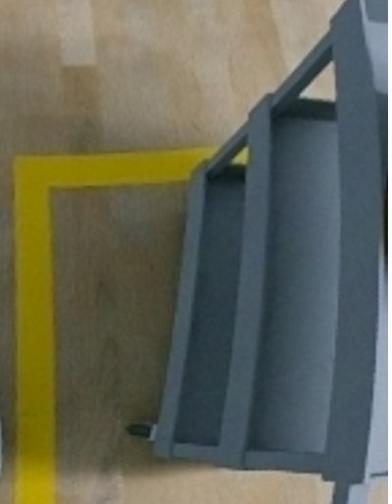

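>>> move --r2 '{"base": {"translate_m": 0.4}, "contact_limits": {"translate_m": 0.2}}' --cameras '[]' --blocking false

>>> wait --seconds 4 --cameras '["r2_head_right_camera"]'

>>> zoom_image --camera "r2_head_right_camera" --region '[230, 380, 400, 560]'

Scene clock: 2525.33 s.
earlier move: r2 done
move: r2 moving
r1.base_odometry: x=-1.314 y=+0.815 heading=+1.976
r1.turned_by_wheels: +0.000
r1.turned_by_imu: +0.000
r1.base_tilt: forward=-1.6 right=+1.3
r1.lidar_m: 1.58 0.60 0.48 0.46 0.46 0.62 1.78 2.53 2.49 0.98 1.00 1.45
r1.base_status: not commanded
r1.joint_positions: lift_m=+0.124 arm_m=+0.000 wrist_yaw_rad=+3.194 wrist_pitch_rad=+0.002 wrist_roll_rad=+0.000 gripper_m=+0.056
r1.joint_status: not commanded
r1.measured_speeds: translate_m=+0.000 strafe_m=+0.000 rotate_rad=+0.000 lift_m=+0.000 arm_m=+0.000 wrist_yaw_rad=+0.000 wrist_pitch_rad=+0.000 wrist_roll_rad=+0.000
r1.motor_effort: lift_m=+20(20) arm_m=+4(4) wheel_0=+0(1) wheel_1=+0(1) wheel_2=+0(0)
r1.servo_current: wrist_yaw_rad=39(65) wrist_pitch_rad=46(46) wrist_roll_rad=46(59) gripper_m=46(46)
r1.contact_limits: strafe_m 0.3
r1.hand_pose: x=-0.1217 y=+0.0722 z=+0.3018 quat_wxyz=(-0.026, -0.001, +0.000, +1.000) (m; r1's base frame)
r1.wrist_depth_mm: - 134 247 - - - - / - 133 134 - - - 585 / - 130 152 - - - 585 / - 135 202 - - - 585 / 138 - - - - - 585 / 1205 1229 197 1205 195 - 580 / - 809 759 798 788 - -
r2.base_odometry: x=-5.853 y=-2.479 heading=-2.862
r2.turned_by_wheels: +0.000
r2.turned_by_imu: +0.001
r2.base_tilt: forward=-0.7 right=+0.1
r2.lidar_m: 1.13 1.23 1.19 1.11 1.26 1.65 1.60 1.40 0.46 0.47 0.56 1.17
r2.base_status: translate_m moving
r2.joint_positions: lift_m=+0.690 arm_m=+0.000 wrist_yaw_rad=+0.303 wrist_pitch_rad=+0.003 wrist_roll_rad=+1.569 gripper_m=+0.070
r2.joint_status: not commanded
r2.measured_speeds: translate_m=+0.121 strafe_m=+0.002 rotate_rad=-0.002 lift_m=+0.000 arm_m=+0.000 wrist_yaw_rad=+0.000 wrist_pitch_rad=+0.000 wrist_roll_rad=+0.000
r2.motor_effort: lift_m=+18(18) arm_m=+4(4) wheel_0=+8(11) wheel_1=+6(8) wheel_2=-11(13)
r2.servo_current: wrist_yaw_rad=52(59) wrist_pitch_rad=39(46) wrist_roll_rad=52(59) gripper_m=52(52)
r2.contact_limits: translate_m 0.2
r2.hand_pose: x=+0.4722 y=+0.0025 z=+0.8672 quat_wxyz=(+0.700, +0.698, +0.108, +0.106) (m; r2's base frame)
r2.wrist_depth_mm: - - - - - - - / - - - - - - - / - - - - - - - / - - - - - - - / - - - - - - 1060 / - - 190 - 187 - 1118 / - 126 - 112 - - 1205
pictures: none
No camera images: "cameras" was empty.

Scene clock: 2527.63 s.
earlier move: r2 done
r1.base_odometry: x=-1.314 y=+0.815 heading=+1.976
r1.turned_by_wheels: +0.000
r1.turned_by_imu: +0.000
r1.base_tilt: forward=-1.6 right=+1.3
r1.lidar_m: 1.61 0.58 0.48 0.46 0.49 0.62 1.76 2.51 2.45 0.94 1.03 2.38
r1.base_status: not commanded
r1.joint_positions: lift_m=+0.124 arm_m=+0.000 wrist_yaw_rad=+3.194 wrist_pitch_rad=+0.002 wrist_roll_rad=+0.000 gripper_m=+0.056
r1.joint_status: not commanded
r1.measured_speeds: translate_m=+0.000 strafe_m=+0.000 rotate_rad=+0.000 lift_m=+0.000 arm_m=+0.000 wrist_yaw_rad=+0.000 wrist_pitch_rad=+0.000 wrist_roll_rad=+0.000
r1.motor_effort: lift_m=+20(20) arm_m=+4(4) wheel_0=+0(1) wheel_1=+0(1) wheel_2=+0(0)
r1.servo_current: wrist_yaw_rad=39(72) wrist_pitch_rad=39(52) wrist_roll_rad=46(85) gripper_m=39(52)
r1.contact_limits: strafe_m 0.3
r1.hand_pose: x=-0.1217 y=+0.0722 z=+0.3018 quat_wxyz=(-0.026, -0.001, +0.000, +1.000) (m; r1's base frame)
r1.wrist_depth_mm: - 134 246 - - - - / - 133 134 - - - 585 / - 130 151 - - - 580 / - 135 201 - - - 585 / 138 - - - - - 585 / 1229 1229 197 1205 194 - 585 / - 809 759 798 788 - -
r2.base_odometry: x=-6.207 y=-2.581 heading=-2.861
r2.turned_by_wheels: +0.000
r2.turned_by_imu: +0.001
r2.base_tilt: forward=-0.6 right=+0.1
r2.lidar_m: 0.78 0.85 1.18 1.14 1.17 1.81 1.97 0.67 0.56 0.57 1.06 0.82
r2.base_status: done
r2.joint_positions: lift_m=+0.690 arm_m=+0.000 wrist_yaw_rad=+0.303 wrist_pitch_rad=+0.003 wrist_roll_rad=+1.569 gripper_m=+0.070
r2.joint_status: not commanded
r2.measured_speeds: translate_m=+0.000 strafe_m=+0.000 rotate_rad=+0.000 lift_m=+0.000 arm_m=+0.000 wrist_yaw_rad=+0.000 wrist_pitch_rad=+0.000 wrist_roll_rad=+0.000
r2.motor_effort: lift_m=+18(19) arm_m=+4(4) wheel_0=+4(12) wheel_1=+3(9) wheel_2=-2(14)
r2.servo_current: wrist_yaw_rad=46(59) wrist_pitch_rad=39(52) wrist_roll_rad=46(65) gripper_m=52(59)
r2.contact_limits: translate_m 0.2
r2.hand_pose: x=+0.4722 y=+0.0025 z=+0.8672 quat_wxyz=(+0.700, +0.698, +0.108, +0.106) (m; r2's base frame)
r2.wrist_depth_mm: - - - - - - - / - - - - - - - / - - - - - - - / - - - - - - - / - - - - - - - / - - 190 - 187 - - / - 127 - 112 - - -
wait: 2.30 of 4 s (r2 has come to rest)
pictures: r2_head_right_camera
Images, in order (width x height): r2_head_right_camera 420x672.

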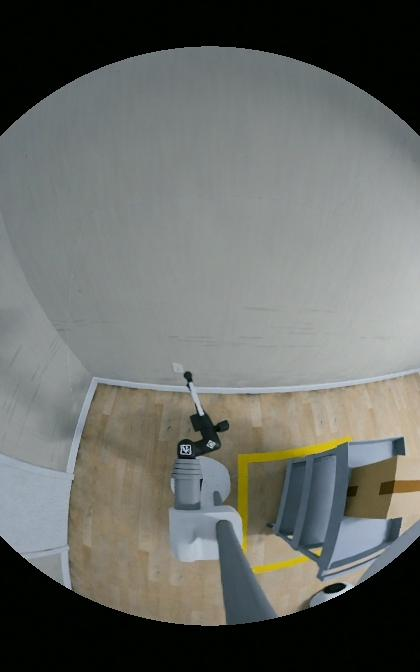

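Scaled by 2.800 from the camera's 420x672 image, which has a finer 600x960 frame.

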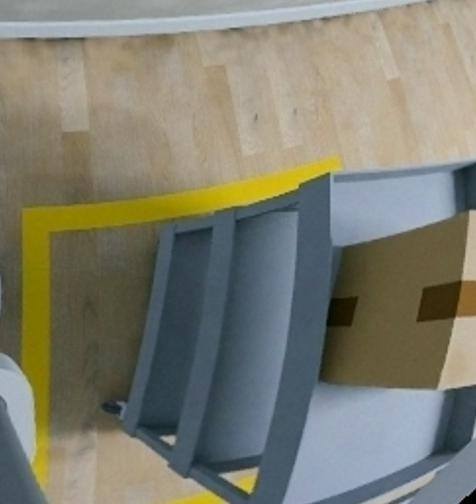

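>>> move --r2 '{"base": {"translate_m": -1.15, "strafe_m": -0.28}, "contact_limits": {"translate_m": 0.25}}' --r1 '{"base": {"translate_m": -0.35}, "contact_limits": {"translate_m": 0.25}}' --cameras '[]' --blocking false

Scene clock: 2562.47 s.
move: r1 moving; r2 moving
r1.base_odometry: x=-1.301 y=+0.786 heading=+1.975
r1.turned_by_wheels: +0.000
r1.turned_by_imu: +0.000
r1.base_tilt: forward=-1.6 right=+1.2
r1.lidar_m: 1.61 0.61 0.50 0.45 0.52 0.59 1.74 2.51 2.48 0.95 1.01 2.42
r1.base_status: translate_m moving
r1.joint_positions: lift_m=+0.124 arm_m=+0.000 wrist_yaw_rad=+3.194 wrist_pitch_rad=+0.002 wrist_roll_rad=+0.000 gripper_m=+0.056
r1.joint_status: not commanded
r1.measured_speeds: translate_m=-0.121 strafe_m=-0.001 rotate_rad=-0.005 lift_m=+0.000 arm_m=+0.000 wrist_yaw_rad=+0.000 wrist_pitch_rad=+0.000 wrist_roll_rad=+0.000
r1.motor_effort: lift_m=+20(20) arm_m=+4(4) wheel_0=-7(7) wheel_1=-2(8) wheel_2=+11(11)
r1.servo_current: wrist_yaw_rad=46(65) wrist_pitch_rad=33(46) wrist_roll_rad=39(59) gripper_m=39(46)
r1.contact_limits: translate_m 0.25
r1.hand_pose: x=-0.1217 y=+0.0722 z=+0.3018 quat_wxyz=(-0.026, -0.001, +0.000, +1.000) (m; r1's base frame)
r1.wrist_depth_mm: - 134 - - - - - / - 134 134 - - - 554 / - 131 156 - - - 559 / - 135 204 - - - 559 / 138 - - - - - 559 / 1229 1229 197 1205 194 - - / - 809 759 798 788 - -
r2.base_odometry: x=-6.179 y=-2.565 heading=-2.861
r2.turned_by_wheels: +0.000
r2.turned_by_imu: +0.000
r2.base_tilt: forward=-0.7 right=+0.1
r2.lidar_m: 0.80 0.86 1.18 1.15 1.24 1.84 1.92 0.64 0.54 0.55 1.09 0.80
r2.base_status: translate_m moving; strafe_m moving
r2.joint_positions: lift_m=+0.690 arm_m=+0.000 wrist_yaw_rad=+0.303 wrist_pitch_rad=+0.003 wrist_roll_rad=+1.569 gripper_m=+0.070
r2.joint_status: not commanded
r2.measured_speeds: translate_m=-0.121 strafe_m=-0.031 rotate_rad=+0.003 lift_m=+0.000 arm_m=+0.000 wrist_yaw_rad=+0.000 wrist_pitch_rad=+0.000 wrist_roll_rad=+0.000
r2.motor_effort: lift_m=+18(18) arm_m=+4(4) wheel_0=-5(7) wheel_1=-10(10) wheel_2=+12(12)
r2.servo_current: wrist_yaw_rad=46(59) wrist_pitch_rad=39(46) wrist_roll_rad=52(52) gripper_m=52(52)
r2.contact_limits: translate_m 0.25
r2.hand_pose: x=+0.4722 y=+0.0025 z=+0.8672 quat_wxyz=(+0.700, +0.698, +0.108, +0.106) (m; r2's base frame)
r2.wrist_depth_mm: - - - - - - - / - - - - - - - / - - - - - - - / - - - - - - - / - - - - - - - / - - 191 - 187 - - / - 126 - 112 - - -
pictures: none
No camera images: "cameras" was empty.

>>> move --r2 '{"base":{"strafe_m":-0.42},"contact_limits":{"strafe_m":0.3}}' --blocking false --cameras '[]'

Scene clock: 2590.70 s.
earlier move: r1 done; r2 done
move: r2 moving
r1.base_odometry: x=-1.176 y=+0.493 heading=+1.975
r1.turned_by_wheels: +0.000
r1.turned_by_imu: -0.001
r1.base_tilt: forward=-1.6 right=+1.3
r1.lidar_m: 1.03 0.68 0.51 0.45 0.41 0.61 1.74 2.13 2.48 1.61 1.08 0.95
r1.base_status: done
r1.joint_positions: lift_m=+0.124 arm_m=+0.000 wrist_yaw_rad=+3.194 wrist_pitch_rad=+0.002 wrist_roll_rad=+0.000 gripper_m=+0.056
r1.joint_status: not commanded
r1.measured_speeds: translate_m=+0.000 strafe_m=+0.000 rotate_rad=+0.000 lift_m=+0.000 arm_m=+0.000 wrist_yaw_rad=+0.000 wrist_pitch_rad=+0.000 wrist_roll_rad=+0.000
r1.motor_effort: lift_m=+20(20) arm_m=+4(4) wheel_0=-3(4) wheel_1=-2(2) wheel_2=+0(0)
r1.servo_current: wrist_yaw_rad=52(59) wrist_pitch_rad=39(46) wrist_roll_rad=46(59) gripper_m=46(46)
r1.contact_limits: translate_m 0.25
r1.hand_pose: x=-0.1217 y=+0.0722 z=+0.3018 quat_wxyz=(-0.026, -0.001, +0.000, +1.000) (m; r1's base frame)
r1.wrist_depth_mm: - 134 - - - - - / - 134 134 - - - - / - 131 157 - - - - / - 135 213 - - - - / 137 - - - - - - / 1229 1229 197 1205 194 - - / - 809 759 798 798 - -
r2.base_odometry: x=-5.189 y=-1.960 heading=-2.862
r2.turned_by_wheels: +0.000
r2.turned_by_imu: +0.000
r2.base_tilt: forward=-0.7 right=+0.1
r2.lidar_m: 0.62 2.05 1.57 1.53 1.16 0.89 0.84 0.90 0.97 3.15 0.69 0.58
r2.base_status: strafe_m moving
r2.joint_positions: lift_m=+0.690 arm_m=+0.000 wrist_yaw_rad=+0.303 wrist_pitch_rad=+0.003 wrist_roll_rad=+1.569 gripper_m=+0.070
r2.joint_status: not commanded
r2.measured_speeds: translate_m=-0.001 strafe_m=-0.140 rotate_rad=+0.003 lift_m=+0.000 arm_m=+0.000 wrist_yaw_rad=+0.000 wrist_pitch_rad=+0.000 wrist_roll_rad=+0.000
r2.motor_effort: lift_m=+18(18) arm_m=+4(4) wheel_0=+9(14) wheel_1=-11(12) wheel_2=+0(3)
r2.servo_current: wrist_yaw_rad=39(59) wrist_pitch_rad=39(46) wrist_roll_rad=46(52) gripper_m=46(52)
r2.contact_limits: strafe_m 0.3
r2.hand_pose: x=+0.4722 y=+0.0025 z=+0.8672 quat_wxyz=(+0.700, +0.698, +0.108, +0.106) (m; r2's base frame)
r2.wrist_depth_mm: - - - 291 - 1499 1229 / - - - - - 1618 1205 / - - - - - 1661 1229 / - - - - - 1708 1255 / - - - - - 1808 1255 / - - 191 - 192 1708 1255 / - - - 112 - 1863 1229
pictures: none
No camera images: "cameras" was empty.

>>> move --r2 '{"base":{"translate_m":0.11},"pace":"slow","contact_limits":{"translate_m":0.2}}' --blocking false --cameras '["r2_wrist_camera"]'

Scene clock: 2597.27 s.
earlier move: r2 done
move: r2 moving
r1.base_odometry: x=-1.176 y=+0.493 heading=+1.975
r1.turned_by_wheels: +0.000
r1.turned_by_imu: +0.000
r1.base_tilt: forward=-1.6 right=+1.3
r1.lidar_m: 1.61 0.67 0.48 0.48 0.40 0.62 1.76 2.14 2.46 1.59 0.70 0.64
r1.base_status: not commanded
r1.joint_positions: lift_m=+0.124 arm_m=+0.000 wrist_yaw_rad=+3.194 wrist_pitch_rad=+0.002 wrist_roll_rad=+0.000 gripper_m=+0.056
r1.joint_status: not commanded
r1.measured_speeds: translate_m=+0.000 strafe_m=+0.000 rotate_rad=+0.000 lift_m=+0.000 arm_m=+0.000 wrist_yaw_rad=+0.000 wrist_pitch_rad=+0.000 wrist_roll_rad=+0.000
r1.motor_effort: lift_m=+20(20) arm_m=+4(4) wheel_0=-3(3) wheel_1=-2(2) wheel_2=+0(0)
r1.servo_current: wrist_yaw_rad=46(65) wrist_pitch_rad=39(52) wrist_roll_rad=59(59) gripper_m=39(52)
r1.contact_limits: translate_m 0.25
r1.hand_pose: x=-0.1217 y=+0.0722 z=+0.3018 quat_wxyz=(-0.026, -0.001, +0.000, +1.000) (m; r1's base frame)
r1.wrist_depth_mm: - 135 - - - - - / - 134 135 - - - - / - 131 156 - - - - / - 135 213 - - - - / 137 - - - - - - / 1229 1229 196 1205 195 - - / - 809 759 798 788 - -
r2.base_odometry: x=-5.307 y=-1.594 heading=-2.861
r2.turned_by_wheels: +0.000
r2.turned_by_imu: +0.001
r2.base_tilt: forward=-0.7 right=+0.1
r2.lidar_m: 0.48 0.56 1.98 1.90 1.18 0.93 0.86 0.68 0.64 2.76 2.48 0.48
r2.base_status: translate_m moving
r2.joint_positions: lift_m=+0.690 arm_m=+0.000 wrist_yaw_rad=+0.303 wrist_pitch_rad=+0.003 wrist_roll_rad=+1.569 gripper_m=+0.070
r2.joint_status: not commanded
r2.measured_speeds: translate_m=+0.049 strafe_m=+0.000 rotate_rad=+0.003 lift_m=+0.000 arm_m=+0.000 wrist_yaw_rad=+0.000 wrist_pitch_rad=+0.000 wrist_roll_rad=+0.000
r2.motor_effort: lift_m=+18(18) arm_m=+4(4) wheel_0=+5(7) wheel_1=+5(7) wheel_2=-9(10)
r2.servo_current: wrist_yaw_rad=39(52) wrist_pitch_rad=33(46) wrist_roll_rad=46(59) gripper_m=52(52)
r2.contact_limits: translate_m 0.2
r2.hand_pose: x=+0.4722 y=+0.0025 z=+0.8672 quat_wxyz=(+0.700, +0.698, +0.108, +0.106) (m; r2's base frame)
r2.wrist_depth_mm: - 436 449 195 245 - - / - 477 480 213 266 - - / - - 549 234 291 - - / - - 615 259 322 768 - / - - - 285 347 1863 574 / - - 190 314 191 1576 504 / - - - 112 - 1863 1229
pictures: r2_wrist_camera
Images, in order (width x height): r2_wrist_camera 616x392.

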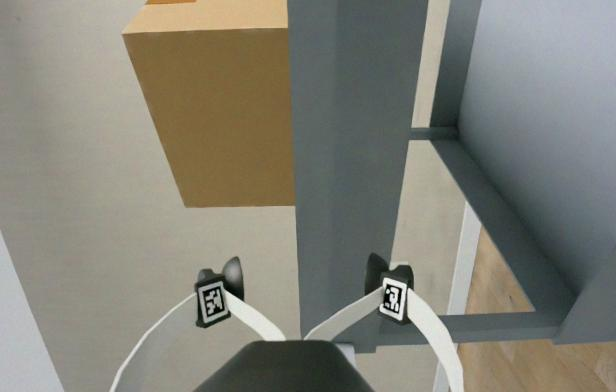

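>>> move --r2 '{"joints":{"gripper_m":0.0}}' --blocking false --cameras '[]'

Scene clock: 2602.17 s.
earlier move: r2 done
move: r2 moving
r1.base_odometry: x=-1.176 y=+0.493 heading=+1.975
r1.turned_by_wheels: +0.000
r1.turned_by_imu: +0.000
r1.base_tilt: forward=-1.6 right=+1.3
r1.lidar_m: 1.60 0.71 0.51 0.46 0.41 0.62 1.79 2.16 2.47 1.59 0.72 0.71
r1.base_status: not commanded
r1.joint_positions: lift_m=+0.124 arm_m=+0.000 wrist_yaw_rad=+3.194 wrist_pitch_rad=+0.002 wrist_roll_rad=+0.000 gripper_m=+0.056
r1.joint_status: not commanded
r1.measured_speeds: translate_m=+0.000 strafe_m=+0.000 rotate_rad=+0.000 lift_m=+0.000 arm_m=+0.000 wrist_yaw_rad=+0.000 wrist_pitch_rad=+0.000 wrist_roll_rad=+0.000
r1.motor_effort: lift_m=+20(20) arm_m=+4(4) wheel_0=-3(3) wheel_1=-2(2) wheel_2=+0(0)
r1.servo_current: wrist_yaw_rad=39(65) wrist_pitch_rad=39(46) wrist_roll_rad=46(59) gripper_m=46(52)
r1.contact_limits: translate_m 0.25
r1.hand_pose: x=-0.1217 y=+0.0722 z=+0.3018 quat_wxyz=(-0.026, -0.001, +0.000, +1.000) (m; r1's base frame)
r1.wrist_depth_mm: - 134 - - - - - / - 134 134 - - - - / - 131 157 - - - - / - 135 213 - - - - / 137 - - - - - - / 1229 1229 197 1205 195 - - / - 809 759 798 788 - -
r2.base_odometry: x=-5.401 y=-1.621 heading=-2.861
r2.turned_by_wheels: +0.000
r2.turned_by_imu: +0.001
r2.base_tilt: forward=-0.7 right=+0.1
r2.lidar_m: 0.40 0.47 1.95 1.87 1.33 1.01 0.97 0.72 0.69 2.76 2.34 0.37
r2.base_status: done
r2.joint_positions: lift_m=+0.690 arm_m=+0.000 wrist_yaw_rad=+0.303 wrist_pitch_rad=+0.003 wrist_roll_rad=+1.569 gripper_m=+0.051
r2.joint_status: gripper_m moving
r2.measured_speeds: translate_m=+0.000 strafe_m=+0.000 rotate_rad=+0.000 lift_m=+0.000 arm_m=+0.000 wrist_yaw_rad=+0.000 wrist_pitch_rad=+0.000 wrist_roll_rad=+0.000
r2.motor_effort: lift_m=+18(18) arm_m=+4(4) wheel_0=+5(6) wheel_1=+6(6) wheel_2=-10(11)
r2.servo_current: wrist_yaw_rad=46(59) wrist_pitch_rad=39(46) wrist_roll_rad=39(59) gripper_m=156(156)
r2.contact_limits: translate_m 0.2
r2.hand_pose: x=+0.4722 y=+0.0025 z=+0.8672 quat_wxyz=(+0.700, +0.698, +0.108, +0.106) (m; r2's base frame)
r2.wrist_depth_mm: - 343 343 103 159 162 - / - 382 387 114 173 171 - / - 442 442 123 190 - - / - 492 517 139 211 676 - / - - - 152 232 1808 539 / - - 188 168 194 1576 484 / - - - 112 364 1430 427
pictures: none
No camera images: "cameras" was empty.

>>> move --r2 '{"base":{"translate_m":-0.08},"pace":"slow","contact_limits":{"translate_m":0.4}}' --blocking false --cameras '[]'

Scene clock: 2604.97 s.
earlier move: r2 done
move: r2 moving
r1.base_odometry: x=-1.176 y=+0.493 heading=+1.975
r1.turned_by_wheels: +0.000
r1.turned_by_imu: +0.000
r1.base_tilt: forward=-1.6 right=+1.2
r1.lidar_m: 1.61 0.67 0.50 0.48 0.43 0.61 1.76 2.16 2.46 1.61 0.74 0.68
r1.base_status: not commanded
r1.joint_positions: lift_m=+0.124 arm_m=+0.000 wrist_yaw_rad=+3.194 wrist_pitch_rad=+0.002 wrist_roll_rad=+0.000 gripper_m=+0.056
r1.joint_status: not commanded
r1.measured_speeds: translate_m=+0.000 strafe_m=+0.000 rotate_rad=+0.000 lift_m=+0.000 arm_m=+0.000 wrist_yaw_rad=+0.000 wrist_pitch_rad=+0.000 wrist_roll_rad=+0.000
r1.motor_effort: lift_m=+20(20) arm_m=+4(4) wheel_0=-3(3) wheel_1=-2(2) wheel_2=+0(0)
r1.servo_current: wrist_yaw_rad=39(65) wrist_pitch_rad=46(46) wrist_roll_rad=33(59) gripper_m=39(46)
r1.contact_limits: translate_m 0.25
r1.hand_pose: x=-0.1217 y=+0.0722 z=+0.3018 quat_wxyz=(-0.026, -0.001, +0.000, +1.000) (m; r1's base frame)
r1.wrist_depth_mm: - 135 - - - - - / - 134 134 - - - - / - 131 157 - - - - / - 135 213 - - - - / 137 - - - - - - / 1229 1229 196 1205 194 - - / - 809 759 798 798 - -
r2.base_odometry: x=-5.390 y=-1.618 heading=-2.862
r2.turned_by_wheels: +0.000
r2.turned_by_imu: +0.000
r2.base_tilt: forward=-0.7 right=+0.0
r2.lidar_m: 0.43 0.43 1.96 1.88 1.31 0.99 0.97 0.71 0.69 2.76 2.38 0.38
r2.base_status: translate_m moving
r2.joint_positions: lift_m=+0.690 arm_m=+0.000 wrist_yaw_rad=+0.303 wrist_pitch_rad=+0.003 wrist_roll_rad=+1.569 gripper_m=+0.001
r2.joint_status: all done
r2.measured_speeds: translate_m=-0.051 strafe_m=+0.000 rotate_rad=-0.001 lift_m=+0.000 arm_m=+0.000 wrist_yaw_rad=+0.000 wrist_pitch_rad=+0.000 wrist_roll_rad=+0.000
r2.motor_effort: lift_m=+18(18) arm_m=+1(4) wheel_0=-7(11) wheel_1=-10(10) wheel_2=+14(15)
r2.servo_current: wrist_yaw_rad=52(59) wrist_pitch_rad=46(46) wrist_roll_rad=59(59) gripper_m=104(104)
r2.contact_limits: translate_m 0.4
r2.hand_pose: x=+0.4722 y=+0.0025 z=+0.8672 quat_wxyz=(+0.700, +0.698, +0.108, +0.106) (m; r2's base frame)
r2.wrist_depth_mm: - 342 347 - 162 164 - / - 384 387 117 176 177 - / - 436 442 126 193 - - / - 512 512 141 212 683 - / - - - 154 236 1708 535 / - - 185 170 186 1661 488 / - - - 112 362 1464 1182
pictures: none
No camera images: "cameras" was empty.

>>> move --r2 '{"joints":{"gripper_m":0.07}}' --blocking false --cameras '[]'

Scene clock: 2610.33 s.
earlier move: r2 done
move: r2 moving
r1.base_odometry: x=-1.176 y=+0.493 heading=+1.975
r1.turned_by_wheels: +0.000
r1.turned_by_imu: +0.000
r1.base_tilt: forward=-1.6 right=+1.3
r1.lidar_m: 1.65 0.70 0.48 0.47 0.40 0.61 1.71 2.14 2.44 1.55 0.75 0.65
r1.base_status: not commanded
r1.joint_positions: lift_m=+0.124 arm_m=+0.000 wrist_yaw_rad=+3.194 wrist_pitch_rad=+0.002 wrist_roll_rad=+0.000 gripper_m=+0.056
r1.joint_status: not commanded
r1.measured_speeds: translate_m=+0.000 strafe_m=+0.000 rotate_rad=+0.000 lift_m=+0.000 arm_m=+0.000 wrist_yaw_rad=+0.000 wrist_pitch_rad=+0.000 wrist_roll_rad=+0.000
r1.motor_effort: lift_m=+20(20) arm_m=+4(4) wheel_0=-3(3) wheel_1=-2(2) wheel_2=+0(0)
r1.servo_current: wrist_yaw_rad=46(52) wrist_pitch_rad=33(52) wrist_roll_rad=46(72) gripper_m=39(46)
r1.contact_limits: translate_m 0.25
r1.hand_pose: x=-0.1217 y=+0.0722 z=+0.3018 quat_wxyz=(-0.026, -0.001, +0.000, +1.000) (m; r1's base frame)
r1.wrist_depth_mm: - 135 - - - - - / - 134 134 - - - - / - 131 157 - - - - / - 135 213 - - - - / 137 - - - - - - / 1229 1229 197 1229 195 - - / - 820 759 798 788 - -
r2.base_odometry: x=-5.324 y=-1.599 heading=-2.862
r2.turned_by_wheels: -0.001
r2.turned_by_imu: +0.000
r2.base_tilt: forward=-0.7 right=+0.1
r2.lidar_m: 0.41 0.45 1.95 1.90 1.23 0.93 0.89 0.70 0.65 2.75 2.47 0.38
r2.base_status: done
r2.joint_positions: lift_m=+0.690 arm_m=+0.000 wrist_yaw_rad=+0.296 wrist_pitch_rad=+0.003 wrist_roll_rad=+1.569 gripper_m=+0.020
r2.joint_status: gripper_m moving
r2.measured_speeds: translate_m=+0.000 strafe_m=+0.000 rotate_rad=+0.002 lift_m=+0.000 arm_m=+0.000 wrist_yaw_rad=+0.000 wrist_pitch_rad=+0.000 wrist_roll_rad=+0.000
r2.motor_effort: lift_m=+18(18) arm_m=-4(4) wheel_0=-9(11) wheel_1=-6(8) wheel_2=+4(5)
r2.servo_current: wrist_yaw_rad=46(59) wrist_pitch_rad=46(52) wrist_roll_rad=46(52) gripper_m=98(98)
r2.contact_limits: translate_m 0.4
r2.hand_pose: x=+0.4723 y=+0.0004 z=+0.8672 quat_wxyz=(+0.700, +0.699, +0.105, +0.103) (m; r2's base frame)
r2.wrist_depth_mm: - 353 355 - 170 168 - / - 384 392 125 181 182 - / - 439 442 132 198 - - / - 500 504 146 216 723 - / - - - 158 237 1756 549 / - - 187 177 189 1618 492 / - - - 112 - 1537 1205
pictures: none
No camera images: "cameras" was empty.

>>> move --r2 '{"base":{"translate_m":-0.12},"pace":"slow","contact_limits":{"translate_m":0.2}}' --blocking false --cameras '[]'

>>> wait --seconds 2.5 --cameras '["r2_head_camera"]'

Scene clock: 2616.33 s.
earlier move: r2 done
move: r2 moving
r1.base_odometry: x=-1.176 y=+0.493 heading=+1.975
r1.turned_by_wheels: +0.000
r1.turned_by_imu: +0.000
r1.base_tilt: forward=-1.6 right=+1.3
r1.lidar_m: 1.63 0.69 0.50 0.45 0.43 0.60 1.75 2.13 2.44 1.58 0.76 0.64
r1.base_status: not commanded
r1.joint_positions: lift_m=+0.124 arm_m=+0.000 wrist_yaw_rad=+3.194 wrist_pitch_rad=+0.002 wrist_roll_rad=+0.000 gripper_m=+0.056
r1.joint_status: not commanded
r1.measured_speeds: translate_m=+0.000 strafe_m=+0.000 rotate_rad=+0.000 lift_m=+0.000 arm_m=+0.000 wrist_yaw_rad=+0.000 wrist_pitch_rad=+0.000 wrist_roll_rad=+0.000
r1.motor_effort: lift_m=+20(20) arm_m=+4(4) wheel_0=-3(4) wheel_1=-2(2) wheel_2=+0(0)
r1.servo_current: wrist_yaw_rad=52(59) wrist_pitch_rad=46(46) wrist_roll_rad=46(59) gripper_m=46(46)
r1.contact_limits: translate_m 0.25
r1.hand_pose: x=-0.1217 y=+0.0722 z=+0.3018 quat_wxyz=(-0.026, -0.001, +0.000, +1.000) (m; r1's base frame)
r1.wrist_depth_mm: - 134 - - - - - / - 134 134 - - - - / - 131 156 - - - - / - 135 213 - - - - / 137 - - - - - - / 1229 1229 197 1205 195 - - / - 809 759 809 788 - -
r2.base_odometry: x=-5.312 y=-1.596 heading=-2.862
r2.turned_by_wheels: +0.000
r2.turned_by_imu: +0.001
r2.base_tilt: forward=-0.6 right=+0.1
r2.lidar_m: 0.42 0.47 1.96 1.92 1.21 0.91 0.89 0.67 0.65 2.75 2.50 0.40
r2.base_status: translate_m moving
r2.joint_positions: lift_m=+0.690 arm_m=+0.000 wrist_yaw_rad=+0.298 wrist_pitch_rad=+0.003 wrist_roll_rad=+1.569 gripper_m=+0.070
r2.joint_status: all done
r2.measured_speeds: translate_m=-0.049 strafe_m=+0.000 rotate_rad=+0.002 lift_m=+0.000 arm_m=+0.000 wrist_yaw_rad=+0.000 wrist_pitch_rad=+0.000 wrist_roll_rad=+0.000
r2.motor_effort: lift_m=+18(18) arm_m=-4(4) wheel_0=-5(8) wheel_1=-6(7) wheel_2=+9(10)
r2.servo_current: wrist_yaw_rad=52(52) wrist_pitch_rad=39(46) wrist_roll_rad=46(52) gripper_m=52(52)
r2.contact_limits: translate_m 0.2
r2.hand_pose: x=+0.4723 y=+0.0010 z=+0.8672 quat_wxyz=(+0.700, +0.699, +0.106, +0.104) (m; r2's base frame)
r2.wrist_depth_mm: - 362 359 122 177 - - / - 402 404 134 192 - - / - 459 455 148 209 - - / - - 521 160 229 732 - / - - - 174 250 1756 530 / - - 191 190 193 1708 496 / - - - 112 364 375 1182
pictures: none
No camera images: "cameras" was empty.

Scene clock: 2618.30 s.
earlier move: r2 done
r1.base_odometry: x=-1.176 y=+0.493 heading=+1.975
r1.turned_by_wheels: +0.000
r1.turned_by_imu: +0.000
r1.base_tilt: forward=-1.6 right=+1.3
r1.lidar_m: 0.75 0.68 0.51 0.44 0.41 0.63 1.75 2.12 2.46 1.55 0.86 0.56
r1.base_status: not commanded
r1.joint_positions: lift_m=+0.124 arm_m=+0.000 wrist_yaw_rad=+3.194 wrist_pitch_rad=+0.002 wrist_roll_rad=+0.000 gripper_m=+0.056
r1.joint_status: not commanded
r1.measured_speeds: translate_m=+0.000 strafe_m=+0.000 rotate_rad=+0.000 lift_m=+0.000 arm_m=+0.000 wrist_yaw_rad=+0.000 wrist_pitch_rad=+0.000 wrist_roll_rad=+0.000
r1.motor_effort: lift_m=+20(20) arm_m=+4(4) wheel_0=-3(4) wheel_1=-1(2) wheel_2=+0(0)
r1.servo_current: wrist_yaw_rad=39(65) wrist_pitch_rad=39(46) wrist_roll_rad=72(72) gripper_m=39(46)
r1.contact_limits: translate_m 0.25
r1.hand_pose: x=-0.1217 y=+0.0722 z=+0.3018 quat_wxyz=(-0.026, -0.001, +0.000, +1.000) (m; r1's base frame)
r1.wrist_depth_mm: - 134 - - - - - / - 134 135 - - - - / - 131 156 - - - - / - 135 213 - - - - / 137 - - - - - - / 1205 1205 196 1205 195 - - / - 809 759 798 798 - -
r2.base_odometry: x=-5.209 y=-1.566 heading=-2.862
r2.turned_by_wheels: +0.000
r2.turned_by_imu: +0.000
r2.base_tilt: forward=-0.6 right=+0.1
r2.lidar_m: 0.51 0.58 1.97 1.91 1.05 0.79 0.78 0.72 0.54 2.75 2.67 0.53
r2.base_status: done
r2.joint_positions: lift_m=+0.690 arm_m=+0.000 wrist_yaw_rad=+0.298 wrist_pitch_rad=+0.003 wrist_roll_rad=+1.569 gripper_m=+0.070
r2.joint_status: all done
r2.measured_speeds: translate_m=+0.000 strafe_m=+0.000 rotate_rad=+0.000 lift_m=+0.000 arm_m=+0.000 wrist_yaw_rad=+0.000 wrist_pitch_rad=+0.000 wrist_roll_rad=+0.000
r2.motor_effort: lift_m=+18(18) arm_m=-3(4) wheel_0=-3(9) wheel_1=-3(8) wheel_2=+6(10)
r2.servo_current: wrist_yaw_rad=65(72) wrist_pitch_rad=46(46) wrist_roll_rad=39(65) gripper_m=52(59)
r2.contact_limits: translate_m 0.2
r2.hand_pose: x=+0.4723 y=+0.0010 z=+0.8672 quat_wxyz=(+0.700, +0.699, +0.106, +0.104) (m; r2's base frame)
r2.wrist_depth_mm: - 473 477 224 273 - - / - 512 512 287 297 - - / - - 574 317 325 - - / - - 640 353 355 820 - / - - - 384 384 1921 554 / - - 191 421 190 1576 480 / - - - 112 - 1808 1255
wait: 1.97 of 2.5 s (r2 has come to rest)
pictures: r2_head_camera
Images, in order (width x height): r2_head_camera 420x560.

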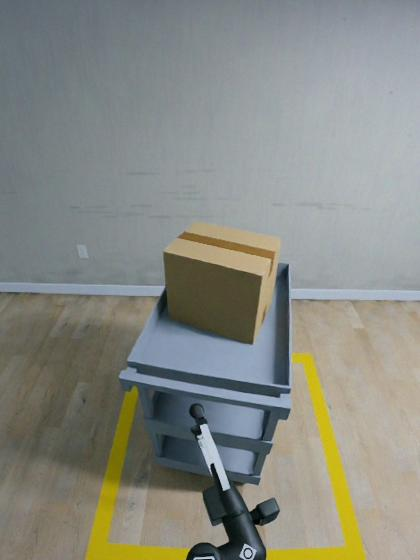

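>>> zoom_image --camera "r2_head_camera" --region '[80, 340, 370, 560]'

Scaled by 1.738 from the camera's 420x560 image, which has a finer 1200x1600 frame.

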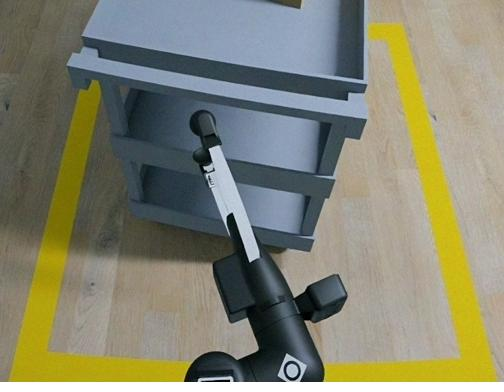

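>>> finished_scene --scene 2

This call ended nothing. Check each condition of the task against the scene as it is now, look again where you are not sure, and mend what is not met. Then call finished_scene again.

>>> finished_scene --scene 2

The scene is finished: the task was done.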